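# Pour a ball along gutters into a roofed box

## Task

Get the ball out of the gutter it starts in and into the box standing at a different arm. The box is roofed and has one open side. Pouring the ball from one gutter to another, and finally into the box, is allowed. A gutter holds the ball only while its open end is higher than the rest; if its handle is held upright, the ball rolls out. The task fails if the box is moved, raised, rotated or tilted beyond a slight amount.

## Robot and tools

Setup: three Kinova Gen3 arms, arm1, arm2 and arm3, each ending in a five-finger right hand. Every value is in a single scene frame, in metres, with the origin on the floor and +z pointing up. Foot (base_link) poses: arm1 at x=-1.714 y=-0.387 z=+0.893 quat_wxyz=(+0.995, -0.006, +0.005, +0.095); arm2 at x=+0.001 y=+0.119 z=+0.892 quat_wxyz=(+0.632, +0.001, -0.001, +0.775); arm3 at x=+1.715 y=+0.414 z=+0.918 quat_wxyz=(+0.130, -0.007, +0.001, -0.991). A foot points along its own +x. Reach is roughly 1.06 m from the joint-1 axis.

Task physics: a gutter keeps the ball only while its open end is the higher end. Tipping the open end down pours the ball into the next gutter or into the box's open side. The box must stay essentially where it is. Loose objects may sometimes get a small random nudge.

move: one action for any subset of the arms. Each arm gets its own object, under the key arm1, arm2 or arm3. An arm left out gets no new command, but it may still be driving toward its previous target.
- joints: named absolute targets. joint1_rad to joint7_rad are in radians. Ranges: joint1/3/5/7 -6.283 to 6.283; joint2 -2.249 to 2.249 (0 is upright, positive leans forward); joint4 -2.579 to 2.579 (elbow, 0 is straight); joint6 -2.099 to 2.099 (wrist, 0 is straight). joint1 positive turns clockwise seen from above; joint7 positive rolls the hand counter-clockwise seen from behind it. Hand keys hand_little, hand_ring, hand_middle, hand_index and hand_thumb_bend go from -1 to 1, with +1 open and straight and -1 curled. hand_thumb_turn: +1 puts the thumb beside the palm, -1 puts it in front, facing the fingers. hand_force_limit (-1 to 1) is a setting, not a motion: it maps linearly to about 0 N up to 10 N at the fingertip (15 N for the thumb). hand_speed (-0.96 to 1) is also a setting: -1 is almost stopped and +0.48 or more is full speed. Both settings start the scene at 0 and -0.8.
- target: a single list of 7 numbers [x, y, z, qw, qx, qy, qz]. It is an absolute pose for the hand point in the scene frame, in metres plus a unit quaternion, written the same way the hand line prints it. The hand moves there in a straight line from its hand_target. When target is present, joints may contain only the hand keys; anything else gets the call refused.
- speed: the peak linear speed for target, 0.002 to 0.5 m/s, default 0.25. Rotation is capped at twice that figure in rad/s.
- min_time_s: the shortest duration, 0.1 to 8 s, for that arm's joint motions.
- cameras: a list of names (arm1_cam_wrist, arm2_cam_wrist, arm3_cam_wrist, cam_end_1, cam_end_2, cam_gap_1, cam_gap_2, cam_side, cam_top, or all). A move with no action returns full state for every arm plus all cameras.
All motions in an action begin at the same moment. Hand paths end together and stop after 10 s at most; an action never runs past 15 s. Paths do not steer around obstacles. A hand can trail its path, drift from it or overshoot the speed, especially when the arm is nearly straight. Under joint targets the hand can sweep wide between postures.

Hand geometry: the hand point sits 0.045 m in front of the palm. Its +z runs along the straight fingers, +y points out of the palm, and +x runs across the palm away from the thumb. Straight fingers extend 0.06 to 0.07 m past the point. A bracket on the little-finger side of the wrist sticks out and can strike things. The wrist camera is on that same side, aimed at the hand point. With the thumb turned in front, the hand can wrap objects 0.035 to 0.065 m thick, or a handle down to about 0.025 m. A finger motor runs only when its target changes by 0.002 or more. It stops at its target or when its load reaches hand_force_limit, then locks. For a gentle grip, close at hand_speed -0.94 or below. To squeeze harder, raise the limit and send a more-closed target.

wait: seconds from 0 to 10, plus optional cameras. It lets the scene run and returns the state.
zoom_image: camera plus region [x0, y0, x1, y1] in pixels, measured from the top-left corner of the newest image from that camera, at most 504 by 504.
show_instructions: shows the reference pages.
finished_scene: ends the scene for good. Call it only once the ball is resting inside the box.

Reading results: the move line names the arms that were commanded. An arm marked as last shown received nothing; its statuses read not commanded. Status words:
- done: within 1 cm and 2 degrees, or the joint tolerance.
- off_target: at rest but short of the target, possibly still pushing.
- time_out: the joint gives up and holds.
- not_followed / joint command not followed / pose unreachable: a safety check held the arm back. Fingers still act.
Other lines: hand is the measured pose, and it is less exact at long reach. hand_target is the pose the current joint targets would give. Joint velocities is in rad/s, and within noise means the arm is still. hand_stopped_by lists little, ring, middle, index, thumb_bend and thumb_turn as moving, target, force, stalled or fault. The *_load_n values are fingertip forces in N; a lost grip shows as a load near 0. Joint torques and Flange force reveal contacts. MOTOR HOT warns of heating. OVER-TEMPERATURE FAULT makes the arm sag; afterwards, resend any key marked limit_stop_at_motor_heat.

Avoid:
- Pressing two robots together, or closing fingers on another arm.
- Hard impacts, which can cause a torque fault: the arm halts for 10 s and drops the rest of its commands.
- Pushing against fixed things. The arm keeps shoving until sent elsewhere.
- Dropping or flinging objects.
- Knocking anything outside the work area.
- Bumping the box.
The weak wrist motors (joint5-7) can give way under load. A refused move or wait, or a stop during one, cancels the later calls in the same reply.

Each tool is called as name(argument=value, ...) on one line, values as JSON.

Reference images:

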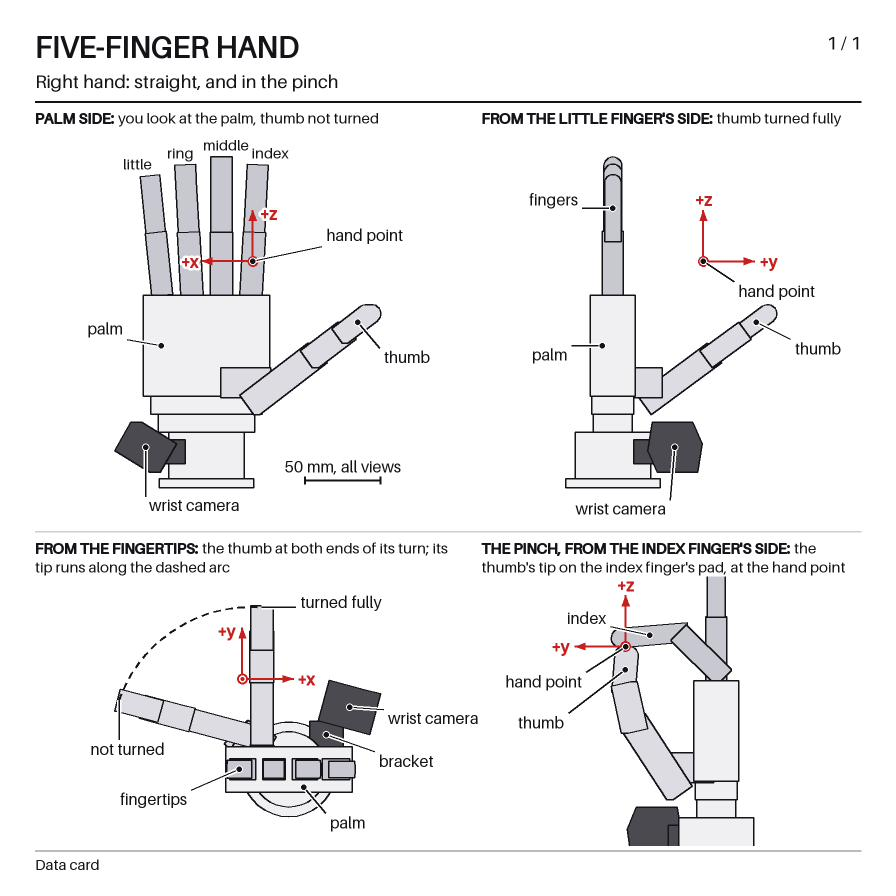

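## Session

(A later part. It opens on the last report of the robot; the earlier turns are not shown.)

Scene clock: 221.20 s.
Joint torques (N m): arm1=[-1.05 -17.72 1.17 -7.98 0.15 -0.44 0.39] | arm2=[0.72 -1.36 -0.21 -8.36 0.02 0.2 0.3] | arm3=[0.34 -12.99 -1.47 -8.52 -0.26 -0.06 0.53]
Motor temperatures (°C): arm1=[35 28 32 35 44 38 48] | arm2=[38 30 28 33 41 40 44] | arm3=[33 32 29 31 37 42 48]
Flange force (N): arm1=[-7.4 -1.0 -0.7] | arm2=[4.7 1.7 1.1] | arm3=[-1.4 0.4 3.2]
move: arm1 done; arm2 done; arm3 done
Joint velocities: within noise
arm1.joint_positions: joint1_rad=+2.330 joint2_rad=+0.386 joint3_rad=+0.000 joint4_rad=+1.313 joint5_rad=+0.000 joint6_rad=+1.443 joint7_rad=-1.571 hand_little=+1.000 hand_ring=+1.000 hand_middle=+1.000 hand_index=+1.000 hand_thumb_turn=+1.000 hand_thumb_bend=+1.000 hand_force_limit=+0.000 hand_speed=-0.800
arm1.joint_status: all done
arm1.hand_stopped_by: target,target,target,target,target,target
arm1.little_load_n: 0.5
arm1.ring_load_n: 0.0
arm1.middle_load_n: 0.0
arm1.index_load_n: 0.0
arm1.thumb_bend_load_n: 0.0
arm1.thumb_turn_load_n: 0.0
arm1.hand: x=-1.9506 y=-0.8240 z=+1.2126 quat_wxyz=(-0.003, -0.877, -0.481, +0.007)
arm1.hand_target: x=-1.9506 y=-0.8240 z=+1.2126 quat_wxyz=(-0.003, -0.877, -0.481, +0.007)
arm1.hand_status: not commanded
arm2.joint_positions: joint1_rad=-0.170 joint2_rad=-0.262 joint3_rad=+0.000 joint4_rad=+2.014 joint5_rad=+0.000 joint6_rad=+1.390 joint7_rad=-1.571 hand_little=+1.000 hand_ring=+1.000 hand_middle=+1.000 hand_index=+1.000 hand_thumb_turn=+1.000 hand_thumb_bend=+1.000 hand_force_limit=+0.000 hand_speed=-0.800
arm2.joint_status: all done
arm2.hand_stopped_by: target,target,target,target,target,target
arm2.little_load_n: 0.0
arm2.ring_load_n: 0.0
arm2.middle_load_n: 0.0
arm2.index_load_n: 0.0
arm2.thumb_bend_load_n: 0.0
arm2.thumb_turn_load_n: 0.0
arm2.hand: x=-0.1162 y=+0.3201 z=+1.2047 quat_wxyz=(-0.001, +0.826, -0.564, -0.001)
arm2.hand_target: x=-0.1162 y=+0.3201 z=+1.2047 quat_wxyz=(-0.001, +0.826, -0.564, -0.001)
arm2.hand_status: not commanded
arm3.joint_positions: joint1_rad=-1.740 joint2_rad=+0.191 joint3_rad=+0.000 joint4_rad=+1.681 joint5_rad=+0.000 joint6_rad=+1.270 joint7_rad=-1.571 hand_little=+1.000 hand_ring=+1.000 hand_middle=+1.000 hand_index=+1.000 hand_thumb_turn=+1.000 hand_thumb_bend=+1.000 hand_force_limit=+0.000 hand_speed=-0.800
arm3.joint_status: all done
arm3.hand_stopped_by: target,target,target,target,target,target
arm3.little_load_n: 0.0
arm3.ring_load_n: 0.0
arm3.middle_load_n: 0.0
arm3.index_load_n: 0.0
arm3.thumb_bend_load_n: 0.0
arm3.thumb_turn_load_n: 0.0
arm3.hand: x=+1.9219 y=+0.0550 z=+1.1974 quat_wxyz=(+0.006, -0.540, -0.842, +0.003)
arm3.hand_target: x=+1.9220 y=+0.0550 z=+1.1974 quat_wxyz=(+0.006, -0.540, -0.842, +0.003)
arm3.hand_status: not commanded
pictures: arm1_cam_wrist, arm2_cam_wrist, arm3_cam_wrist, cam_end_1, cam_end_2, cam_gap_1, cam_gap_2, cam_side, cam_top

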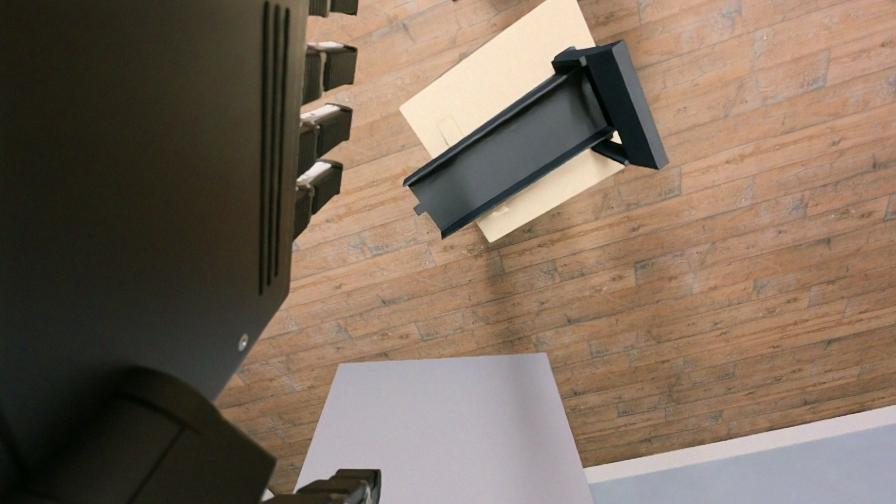

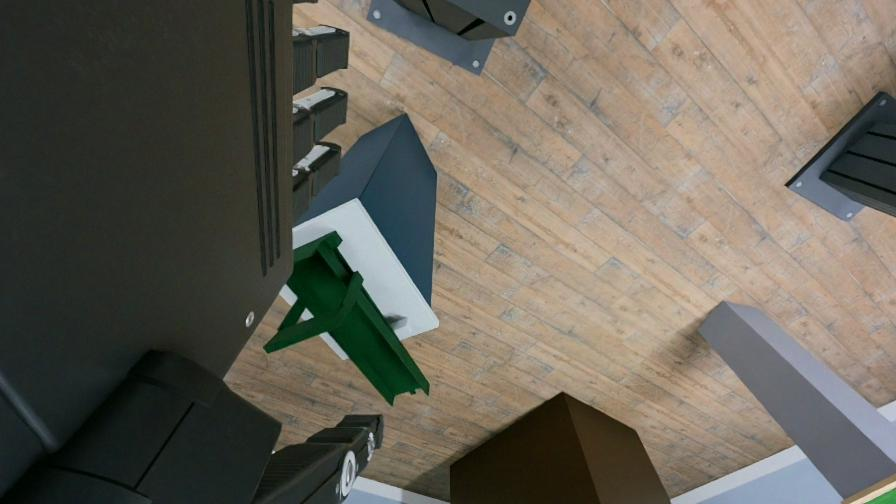

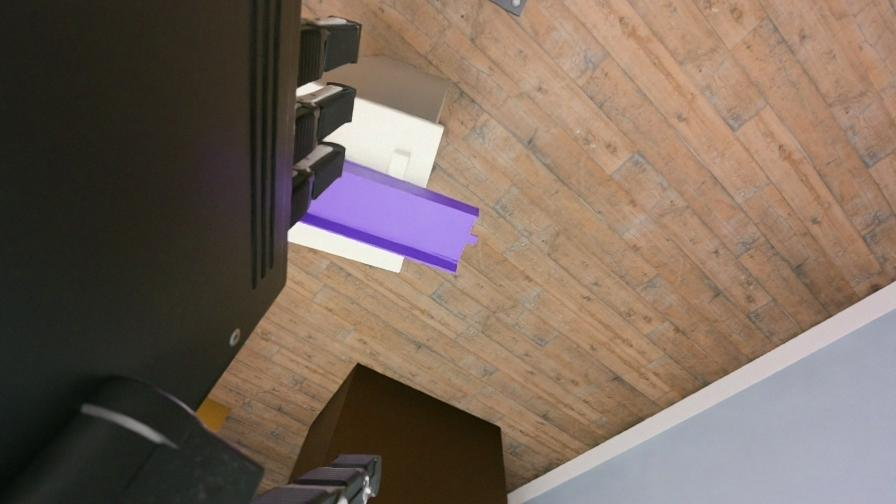

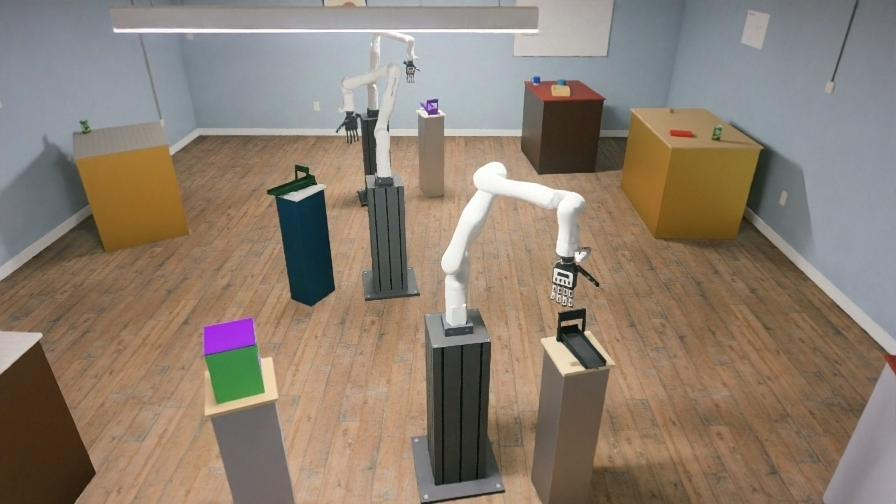

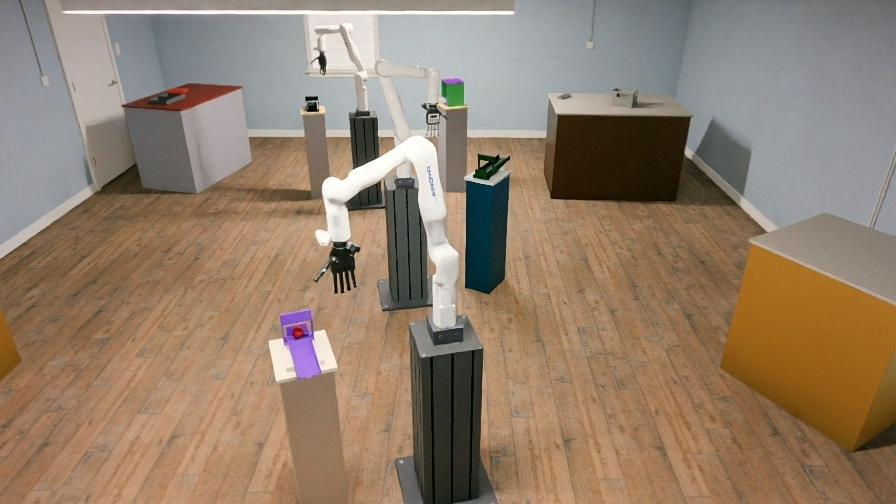

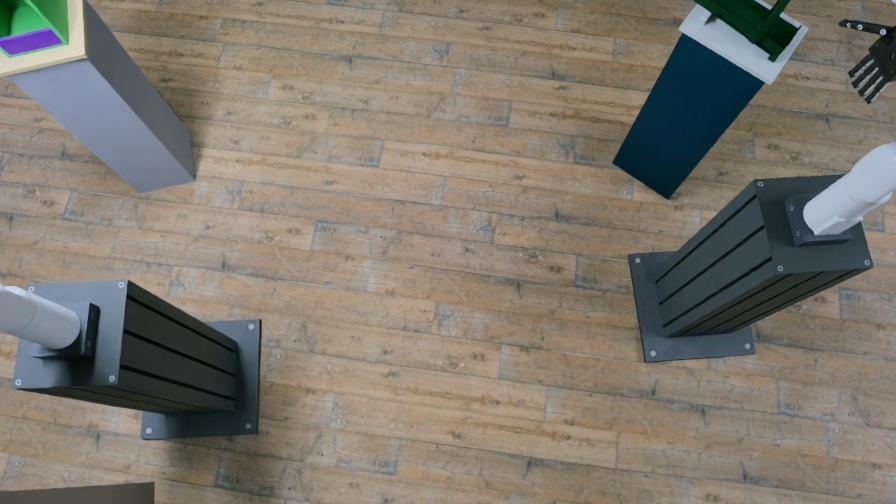

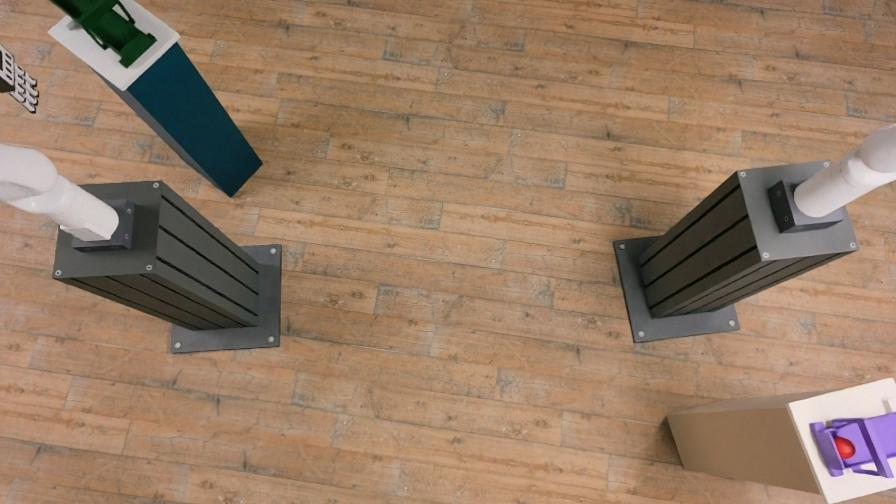

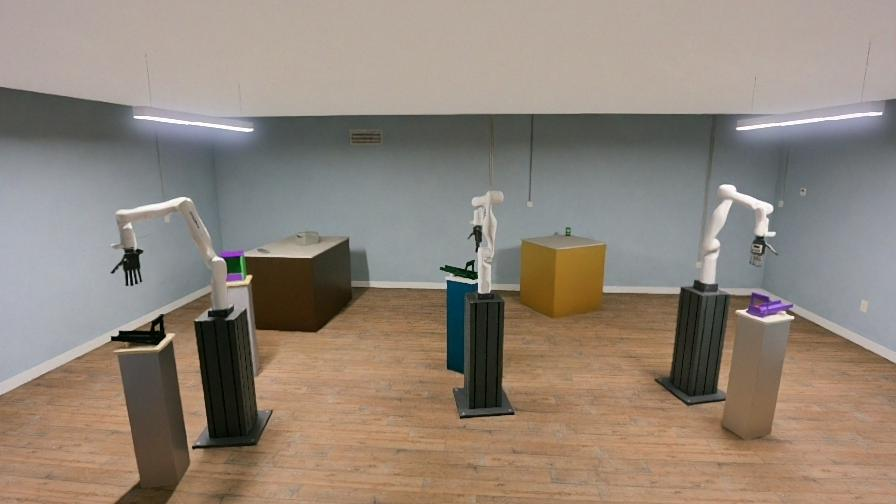

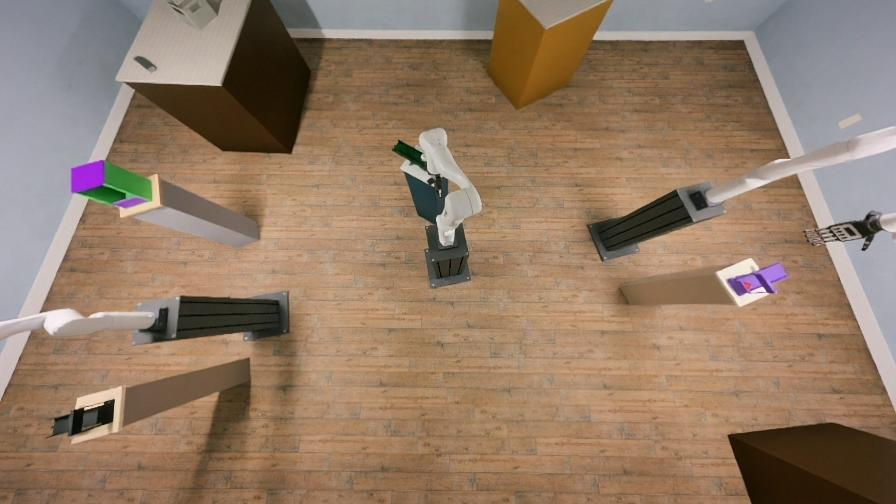

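move(arm1={"joints": {"joint1_rad": 1.742, "joint2_rad": 0.411, "joint3_rad": 0, "joint4_rad": 1.513, "joint5_rad": 0, "joint6_rad": 1.217, "joint7_rad": 1.789}, "min_time_s": 4}, arm2={"joints": {"joint1_rad": 0.35}, "min_time_s": 2}, arm3={"joints": {"joint1_rad": -1.3617, "joint2_rad": 0.7305, "joint4_rad": 1.0373, "joint6_rad": 1.3738, "joint7_rad": -1.2208}, "min_time_s": 3}, cameras=["arm1_cam_wrist", "arm2_cam_wrist", "arm3_cam_wrist", "cam_end_1", "cam_end_2"])

Scene clock: 517.17 s.
Joint torques (N m): arm1=[-0.95 -17.68 1.3 -7.49 0.25 -0.32 0.41] | arm2=[0.68 -1.24 -0.12 -8.33 0.07 0.22 0.33] | arm3=[0.47 -22.65 -1.28 -8.78 -0.28 -0.1 0.57]
Motor temperatures (°C): arm1=[34 28 31 34 43 38 48] | arm2=[38 30 28 32 40 39 43] | arm3=[32 32 29 31 36 42 47]
Flange force (N): arm1=[6.3 2.5 0.9] | arm2=[4.9 2.1 1.1] | arm3=[-2.0 0.5 3.0]
move: arm1 done; arm2 done; arm3 done
Joint velocities: within noise
arm1.joint_positions: joint1_rad=+1.742 joint2_rad=+0.411 joint3_rad=+0.000 joint4_rad=+1.513 joint5_rad=+0.000 joint6_rad=+1.217 joint7_rad=+1.789 hand_little=+1.000 hand_ring=+1.000 hand_middle=+1.000 hand_index=+1.000 hand_thumb_turn=+1.000 hand_thumb_bend=+1.000 hand_force_limit=+0.000 hand_speed=-0.800
arm1.joint_status: all done
arm1.hand_stopped_by: target,target,target,target,target,target
arm1.little_load_n: 0.0
arm1.ring_load_n: 0.0
arm1.middle_load_n: 0.0
arm1.index_load_n: 0.0
arm1.thumb_bend_load_n: 0.0
arm1.thumb_turn_load_n: 0.0
arm1.hand: x=-1.7929 y=-0.8316 z=+1.1386 quat_wxyz=(+0.008, +0.786, -0.618, +0.000)
arm1.hand_target: x=-1.7929 y=-0.8316 z=+1.1386 quat_wxyz=(+0.008, +0.786, -0.618, +0.000)
arm1.hand_status: not commanded
arm2.joint_positions: joint1_rad=+0.350 joint2_rad=-0.262 joint3_rad=+0.000 joint4_rad=+2.014 joint5_rad=+0.000 joint6_rad=+1.390 joint7_rad=-1.571 hand_little=+1.000 hand_ring=+1.000 hand_middle=+1.000 hand_index=+1.000 hand_thumb_turn=+1.000 hand_thumb_bend=+1.000 hand_force_limit=+0.000 hand_speed=-0.800
arm2.joint_status: all done
arm2.hand_stopped_by: target,target,target,target,target,target
arm2.little_load_n: 0.0
arm2.ring_load_n: 0.0
arm2.middle_load_n: 0.0
arm2.index_load_n: 0.0
arm2.thumb_bend_load_n: 0.0
arm2.thumb_turn_load_n: 0.0
arm2.hand: x=-0.0002 y=+0.3514 z=+1.2047 quat_wxyz=(-0.001, +0.653, -0.758, -0.001)
arm2.hand_target: x=-0.0002 y=+0.3514 z=+1.2047 quat_wxyz=(-0.001, +0.653, -0.758, -0.001)
arm2.hand_status: not commanded
arm3.joint_positions: joint1_rad=-1.362 joint2_rad=+0.730 joint3_rad=+0.000 joint4_rad=+1.037 joint5_rad=+0.000 joint6_rad=+1.374 joint7_rad=-1.221 hand_little=+1.000 hand_ring=+1.000 hand_middle=+1.000 hand_index=+1.000 hand_thumb_turn=+1.000 hand_thumb_bend=+1.000 hand_force_limit=+0.000 hand_speed=-0.800
arm3.joint_status: all done
arm3.hand_stopped_by: target,target,target,target,target,target
arm3.little_load_n: 0.0
arm3.ring_load_n: 0.5
arm3.middle_load_n: 0.0
arm3.index_load_n: 0.0
arm3.thumb_bend_load_n: 0.0
arm3.thumb_turn_load_n: 0.0
arm3.hand: x=+1.7907 y=-0.1806 z=+1.1310 quat_wxyz=(+0.006, -0.552, -0.834, +0.003)
arm3.hand_target: x=+1.7907 y=-0.1806 z=+1.1310 quat_wxyz=(+0.006, -0.552, -0.834, +0.003)
arm3.hand_status: not commanded

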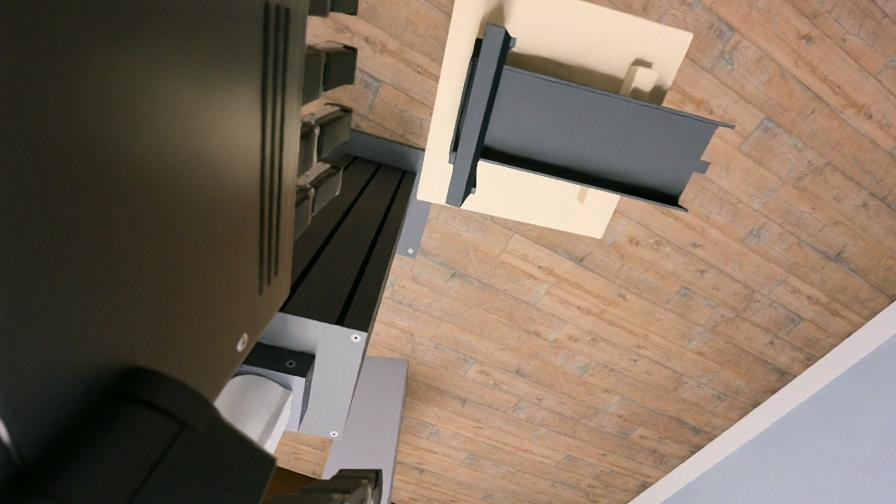

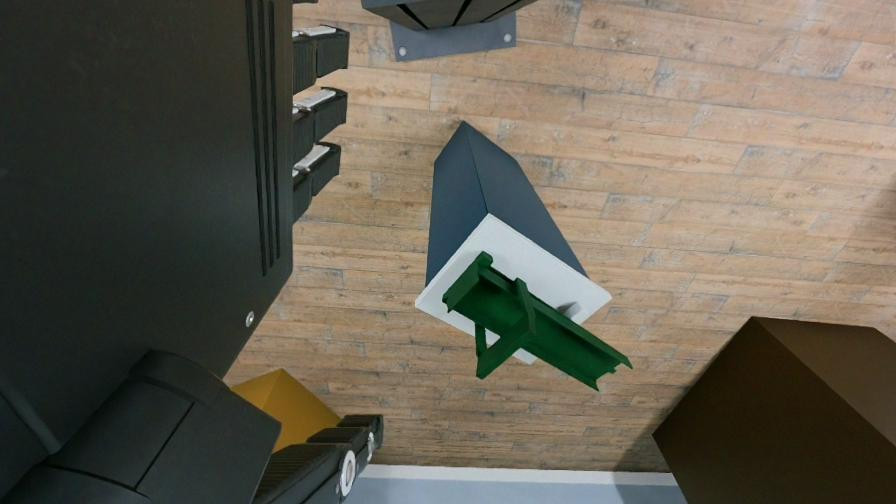

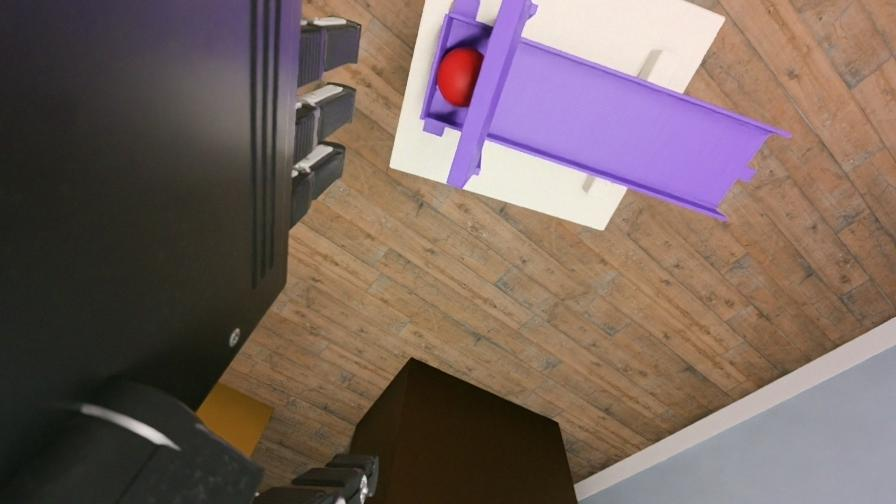

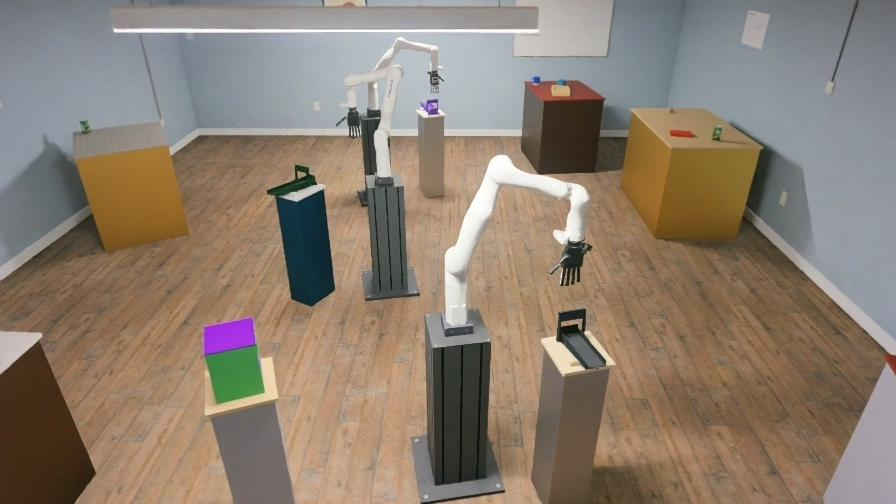

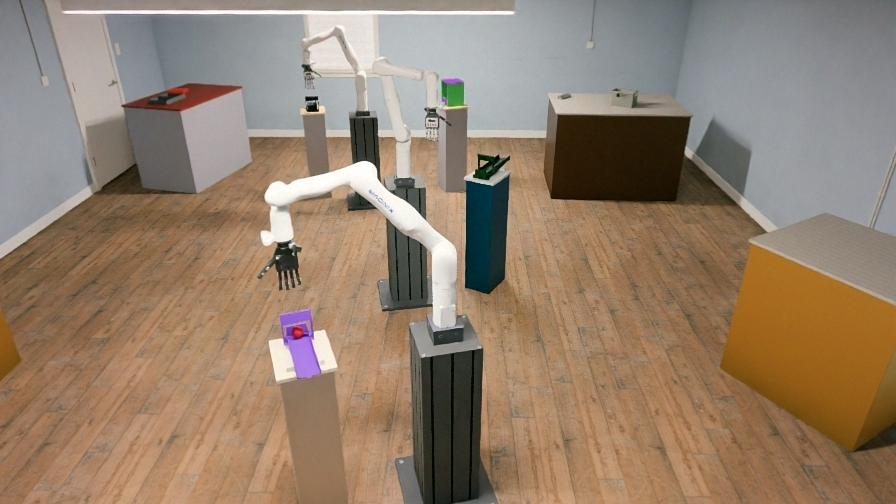

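zoom_image(camera="arm3_cam_wrist", region=[380, 0, 580, 200])

zoom_image(camera="arm2_cam_wrist", region=[400, 200, 650, 400])

zoom_image(camera="arm1_cam_wrist", region=[400, 0, 750, 250])

Scaled by 2.520 from the camera's image (finer frame: 1280x720).

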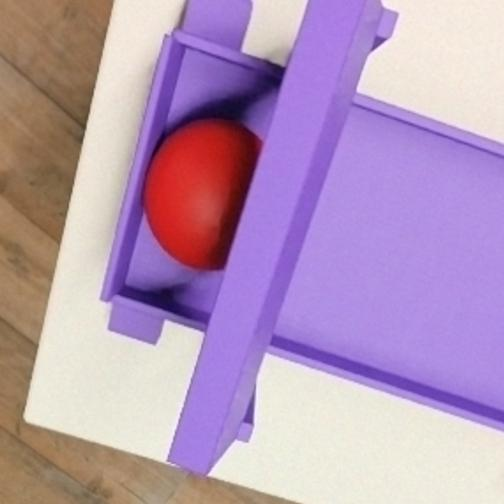

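Scaled by 2.016 from the camera's image (finer frame: 1280x720).

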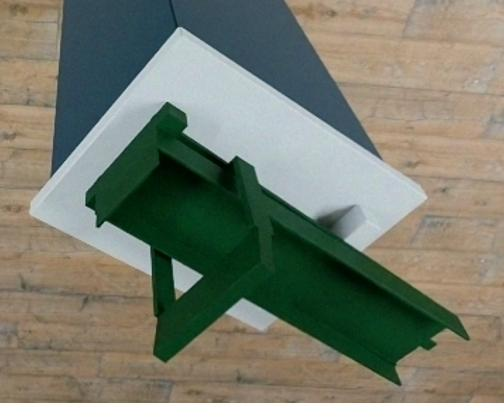

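Scaled by 1.440 from the camera's image (finer frame: 1280x720).

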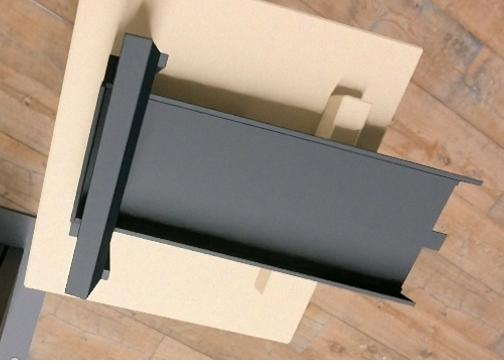

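move(arm1={"joints": {"joint1_rad": -1.555, "joint2_rad": 0.0435, "joint4_rad": 2.182, "joint6_rad": 0.427, "joint7_rad": -1.571}, "min_time_s": 5}, arm2={"joints": {"joint1_rad": 0.0925, "joint2_rad": 0.380, "joint4_rad": 1.424, "joint6_rad": 1.337, "joint7_rad": -2.170}, "min_time_s": 3}, arm3={"joints": {"joint1_rad": -1.485, "joint2_rad": 0.091, "joint4_rad": 2.233, "joint6_rad": 0.329, "joint7_rad": -1.45}, "min_time_s": 3}, cameras=["arm1_cam_wrist", "arm2_cam_wrist", "arm3_cam_wrist"])

Scene clock: 701.47 s.
Joint torques (N m): arm1=[-1.11 -11.15 0.98 -7.49 0.14 -1.53 0.39] | arm2=[0.7 -12.94 0.03 -8.23 0.08 0.21 0.28] | arm3=[0.31 -10.26 -1.42 -7.86 -0.28 -1.32 0.59]
Motor temperatures (°C): arm1=[34 28 31 33 43 38 48] | arm2=[37 30 28 32 39 39 43] | arm3=[32 33 29 31 36 41 47]
Flange force (N): arm1=[-3.9 0.0 5.4] | arm2=[6.2 -1.6 0.4] | arm3=[-0.1 8.2 4.4]
move: arm1 done; arm2 done; arm3 done
Joint velocities: within noise
arm1.joint_positions: joint1_rad=-1.555 joint2_rad=+0.043 joint3_rad=+0.000 joint4_rad=+2.182 joint5_rad=+0.000 joint6_rad=+0.427 joint7_rad=-1.571 hand_little=+1.000 hand_ring=+1.000 hand_middle=+1.000 hand_index=+1.000 hand_thumb_turn=+1.000 hand_thumb_bend=+1.000 hand_force_limit=+0.000 hand_speed=-0.800
arm1.joint_status: all done
arm1.hand_stopped_by: target,target,target,target,target,target
arm1.little_load_n: 0.0
arm1.ring_load_n: 0.5
arm1.middle_load_n: 0.0
arm1.index_load_n: 0.0
arm1.thumb_bend_load_n: 0.0
arm1.thumb_turn_load_n: 0.0
arm1.hand: x=-1.8241 y=+0.0495 z=+1.1323 quat_wxyz=(-0.148, +0.744, -0.625, -0.185)
arm1.hand_target: x=-1.8241 y=+0.0495 z=+1.1323 quat_wxyz=(-0.148, +0.744, -0.625, -0.185)
arm1.hand_status: not commanded
arm2.joint_positions: joint1_rad=+0.092 joint2_rad=+0.380 joint3_rad=+0.000 joint4_rad=+1.424 joint5_rad=+0.000 joint6_rad=+1.337 joint7_rad=-2.170 hand_little=+1.000 hand_ring=+1.000 hand_middle=+1.000 hand_index=+1.000 hand_thumb_turn=+1.000 hand_thumb_bend=+1.000 hand_force_limit=+0.000 hand_speed=-0.800
arm2.joint_status: all done
arm2.hand_stopped_by: target,target,target,target,target,target
arm2.little_load_n: 0.0
arm2.ring_load_n: 0.0
arm2.middle_load_n: 0.0
arm2.index_load_n: 0.0
arm2.thumb_bend_load_n: 0.0
arm2.thumb_turn_load_n: 0.0
arm2.hand: x=-0.0638 y=+0.6355 z=+1.1740 quat_wxyz=(-0.001, +0.515, -0.857, -0.002)
arm2.hand_target: x=-0.0638 y=+0.6355 z=+1.1740 quat_wxyz=(-0.001, +0.515, -0.857, -0.002)
arm2.hand_status: not commanded
arm3.joint_positions: joint1_rad=-1.485 joint2_rad=+0.091 joint3_rad=+0.000 joint4_rad=+2.233 joint5_rad=+0.000 joint6_rad=+0.329 joint7_rad=-1.450 hand_little=+1.000 hand_ring=+1.000 hand_middle=+1.000 hand_index=+1.000 hand_thumb_turn=+1.000 hand_thumb_bend=+1.000 hand_force_limit=+0.000 hand_speed=-0.800
arm3.joint_status: all done
arm3.hand_stopped_by: target,target,target,target,target,target
arm3.little_load_n: 0.0
arm3.ring_load_n: 0.0
arm3.middle_load_n: 0.0
arm3.index_load_n: 0.0
arm3.thumb_bend_load_n: 0.0
arm3.thumb_turn_load_n: 0.0
arm3.hand: x=+1.8322 y=-0.0122 z=+1.1314 quat_wxyz=(-0.170, -0.576, -0.781, +0.170)
arm3.hand_target: x=+1.8322 y=-0.0122 z=+1.1314 quat_wxyz=(-0.170, -0.576, -0.781, +0.170)
arm3.hand_status: not commanded

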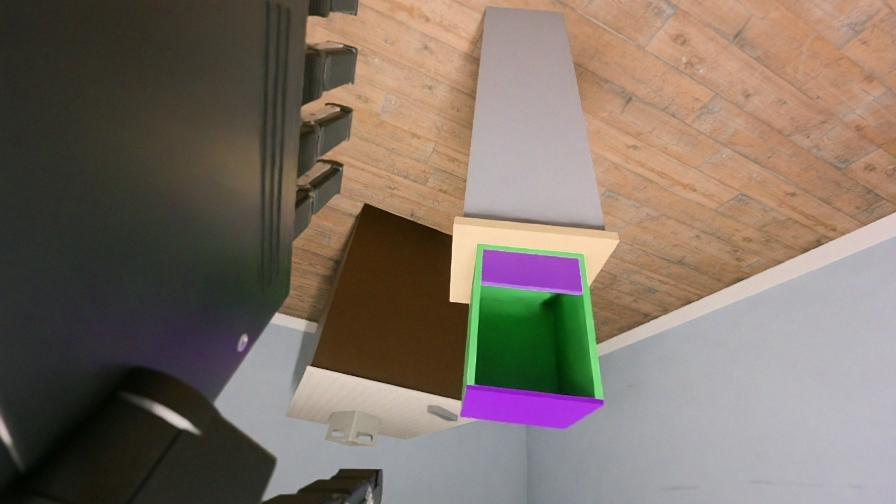

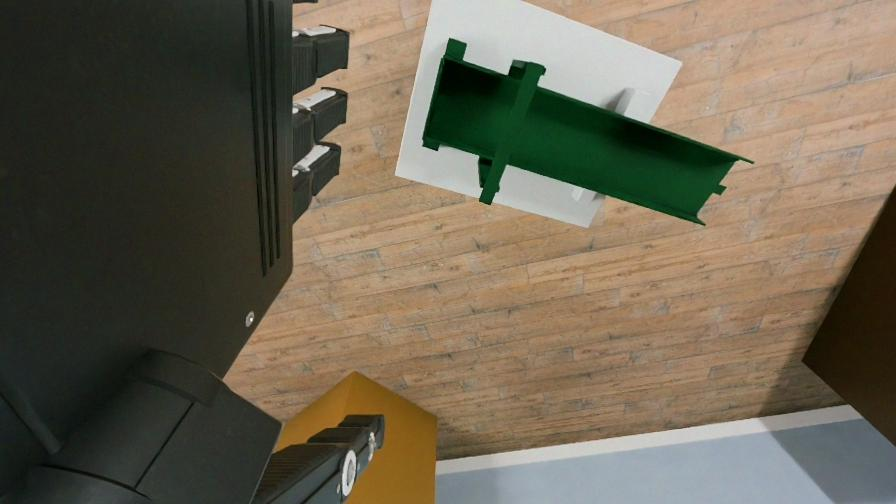

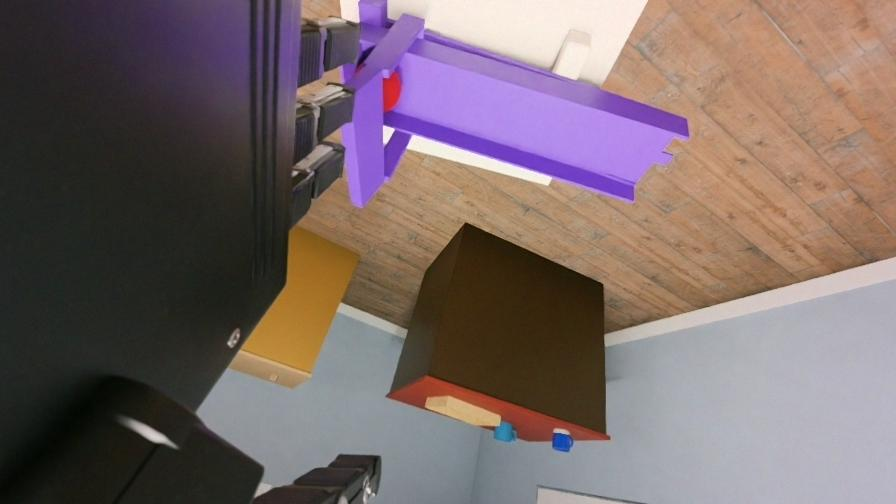

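zoom_image(camera="arm2_cam_wrist", region=[390, 20, 590, 220])

zoom_image(camera="arm3_cam_wrist", region=[320, 0, 520, 220])

zoom_image(camera="arm1_cam_wrist", region=[440, 200, 640, 440])

Scaled by 2.520 from the camera's image (finer frame: 1280x720).

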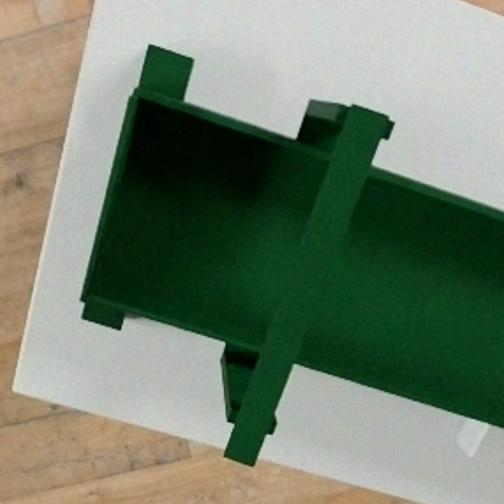

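Scaled by 2.291 from the camera's image (finer frame: 1280x720).

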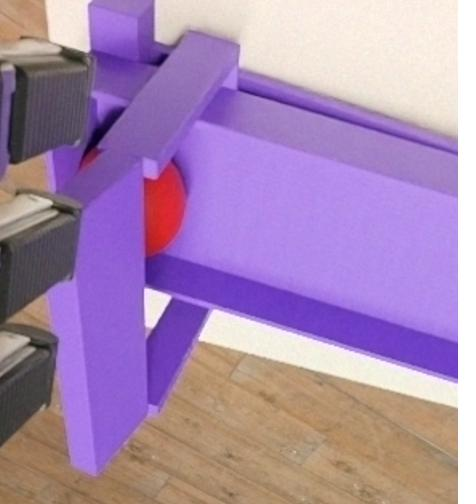

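Scaled by 2.100 from the camera's image (finer frame: 1280x720).

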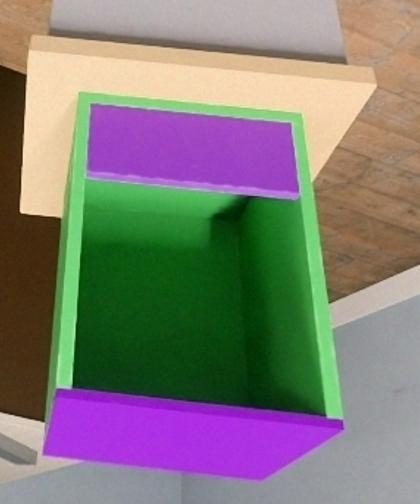

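move(arm3={"joints": {"joint1_rad": -0.884, "joint2_rad": 0.2, "joint3_rad": -0.738, "joint4_rad": 1.9, "joint5_rad": 0, "joint6_rad": 1.2, "joint7_rad": 0.1, "hand_thumb_turn": -1, "hand_thumb_bend": 0.2}, "min_time_s": 2}, arm1={"joints": {"joint1_rad": -1.3, "joint2_rad": 0.2}, "min_time_s": 1.5}, cameras=["arm1_cam_wrist", "arm3_cam_wrist"])

move(arm3={"joints": {"joint1_rad": -0.283, "joint2_rad": 1.319, "joint3_rad": -1.476, "joint4_rad": 1.311, "joint5_rad": 0, "joint6_rad": 1.701, "joint7_rad": 1.632}, "min_time_s": 3}, cameras=["arm3_cam_wrist", "cam_end_2", "cam_gap_2"])

Scene clock: 2203.67 s.
Joint torques (N m): arm1=[-1.12 -13 1.09 -6.29 0.17 -1.18 0.38] | arm2=[0.63 -12.91 0.04 -8.23 0.04 0.19 0.26] | arm3=[0.33 -9.98 -2.55 -7.54 -0.53 0.29 0.55]
Motor temperatures (°C): arm1=[32 28 29 31 40 37 47] | arm2=[36 30 28 31 35 37 40] | arm3=[31 31 28 31 34 40 45]
Flange force (N): arm1=[-3.9 -3.8 5.6] | arm2=[6.2 -1.8 0.4] | arm3=[0.9 -4.2 4.4]
move: arm1 done; arm3 done
Joint velocities: within noise
arm1.joint_positions: joint1_rad=-1.300 joint2_rad=+0.200 joint3_rad=+0.000 joint4_rad=+2.182 joint5_rad=+0.000 joint6_rad=+0.427 joint7_rad=-1.571 hand_little=+1.000 hand_ring=+1.000 hand_middle=+1.000 hand_index=+1.000 hand_thumb_turn=+1.000 hand_thumb_bend=+1.000 hand_force_limit=+0.000 hand_speed=-0.800
arm1.joint_status: all done
arm1.hand_stopped_by: target,target,target,target,target,target
arm1.little_load_n: 0.0
arm1.ring_load_n: 0.0
arm1.middle_load_n: 0.0
arm1.index_load_n: 0.0
arm1.thumb_bend_load_n: 0.0
arm1.thumb_turn_load_n: 0.0
arm1.hand: x=-1.7128 y=+0.0512 z=+1.0622 quat_wxyz=(-0.114, +0.669, -0.726, -0.111)
arm1.hand_target: x=-1.7128 y=+0.0512 z=+1.0622 quat_wxyz=(-0.114, +0.669, -0.726, -0.111)
arm1.hand_status: not commanded
arm2: as last shown
arm3.joint_positions: joint1_rad=-0.884 joint2_rad=+0.200 joint3_rad=-0.738 joint4_rad=+1.900 joint5_rad=+0.000 joint6_rad=+1.200 joint7_rad=+0.100 hand_little=+1.000 hand_ring=+1.000 hand_middle=+1.000 hand_index=+1.000 hand_thumb_turn=-1.000 hand_thumb_bend=+0.200 hand_force_limit=+0.000 hand_speed=-0.800
arm3.joint_status: all done
arm3.hand_stopped_by: target,target,target,target,target,target
arm3.little_load_n: 0.0
arm3.ring_load_n: 0.0
arm3.middle_load_n: 0.0
arm3.index_load_n: 0.0
arm3.thumb_bend_load_n: 0.0
arm3.thumb_turn_load_n: 0.0
arm3.hand: x=+1.7964 y=+0.1903 z=+1.1614 quat_wxyz=(-0.054, +0.202, -0.976, -0.062)
arm3.hand_target: x=+1.7964 y=+0.1903 z=+1.1614 quat_wxyz=(-0.054, +0.202, -0.976, -0.062)
arm3.hand_status: not commanded

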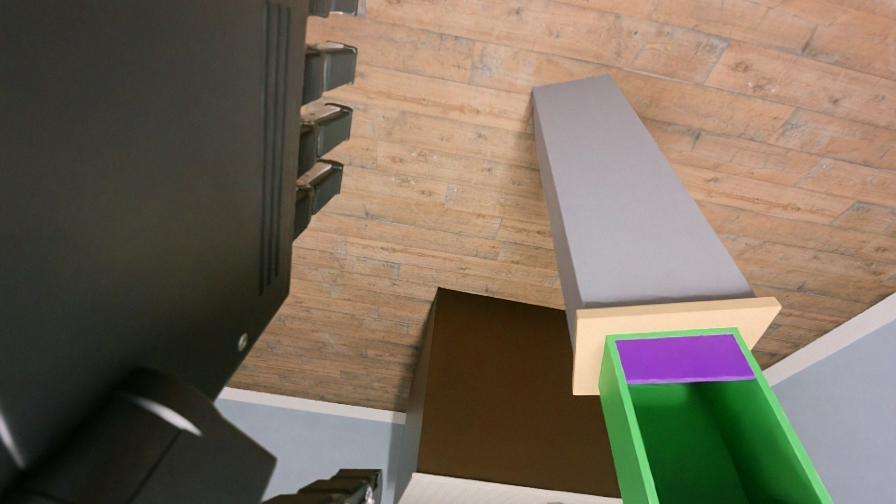

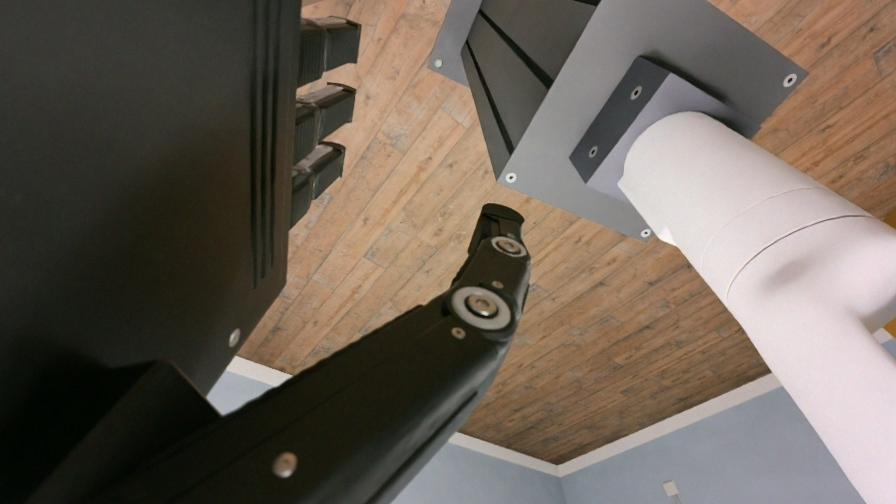

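Scene clock: 2207.00 s.
Joint torques (N m): arm1=[-1.14 -12.94 1.05 -6.31 0.16 -1.18 0.38] | arm2=[0.7 -12.97 0.12 -8.31 0.13 0.14 0.29] | arm3=[0.41 -20.09 -9.59 -2.63 -2.58 0.16 0.54]
Motor temperatures (°C): arm1=[32 28 28 31 40 37 47] | arm2=[36 30 28 31 35 37 40] | arm3=[31 31 28 31 34 40 45]
Flange force (N): arm1=[-3.8 -3.8 5.4] | arm2=[6.4 -1.7 0.5] | arm3=[0.2 4.3 1.8]
move: arm3 done
Joint velocities: within noise
arm1, arm2: as last shown
arm3.joint_positions: joint1_rad=-0.283 joint2_rad=+1.319 joint3_rad=-1.476 joint4_rad=+1.311 joint5_rad=+0.000 joint6_rad=+1.701 joint7_rad=+1.632 hand_little=+1.000 hand_ring=+1.000 hand_middle=+1.000 hand_index=+1.000 hand_thumb_turn=-1.000 hand_thumb_bend=+0.200 hand_force_limit=+0.000 hand_speed=-0.800
arm3.joint_status: all done
arm3.hand_stopped_by: target,target,target,target,target,target
arm3.little_load_n: 0.0
arm3.ring_load_n: 0.0
arm3.middle_load_n: 0.0
arm3.index_load_n: 0.0
arm3.thumb_bend_load_n: 0.0
arm3.thumb_turn_load_n: 0.0
arm3.hand: x=+1.7018 y=+0.0554 z=+1.1456 quat_wxyz=(-0.506, +0.666, -0.439, +0.329)
arm3.hand_target: x=+1.7018 y=+0.0554 z=+1.1456 quat_wxyz=(-0.506, +0.666, -0.439, +0.329)
arm3.hand_status: not commanded

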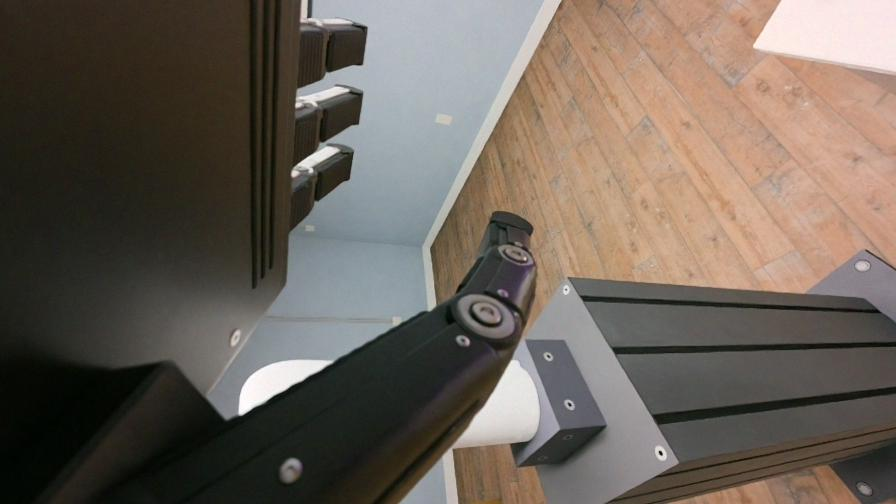

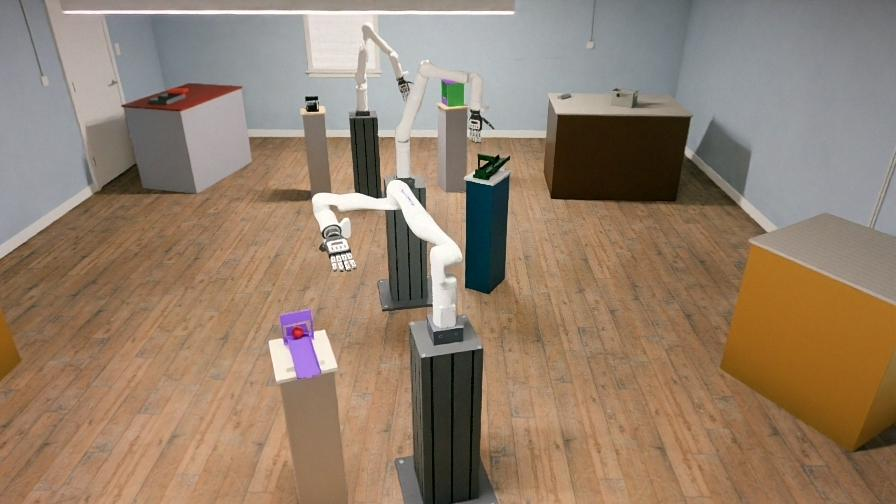

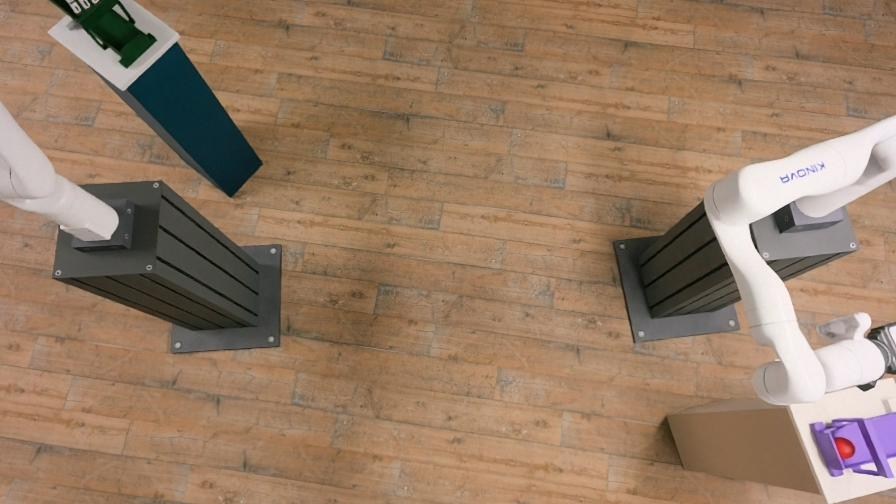

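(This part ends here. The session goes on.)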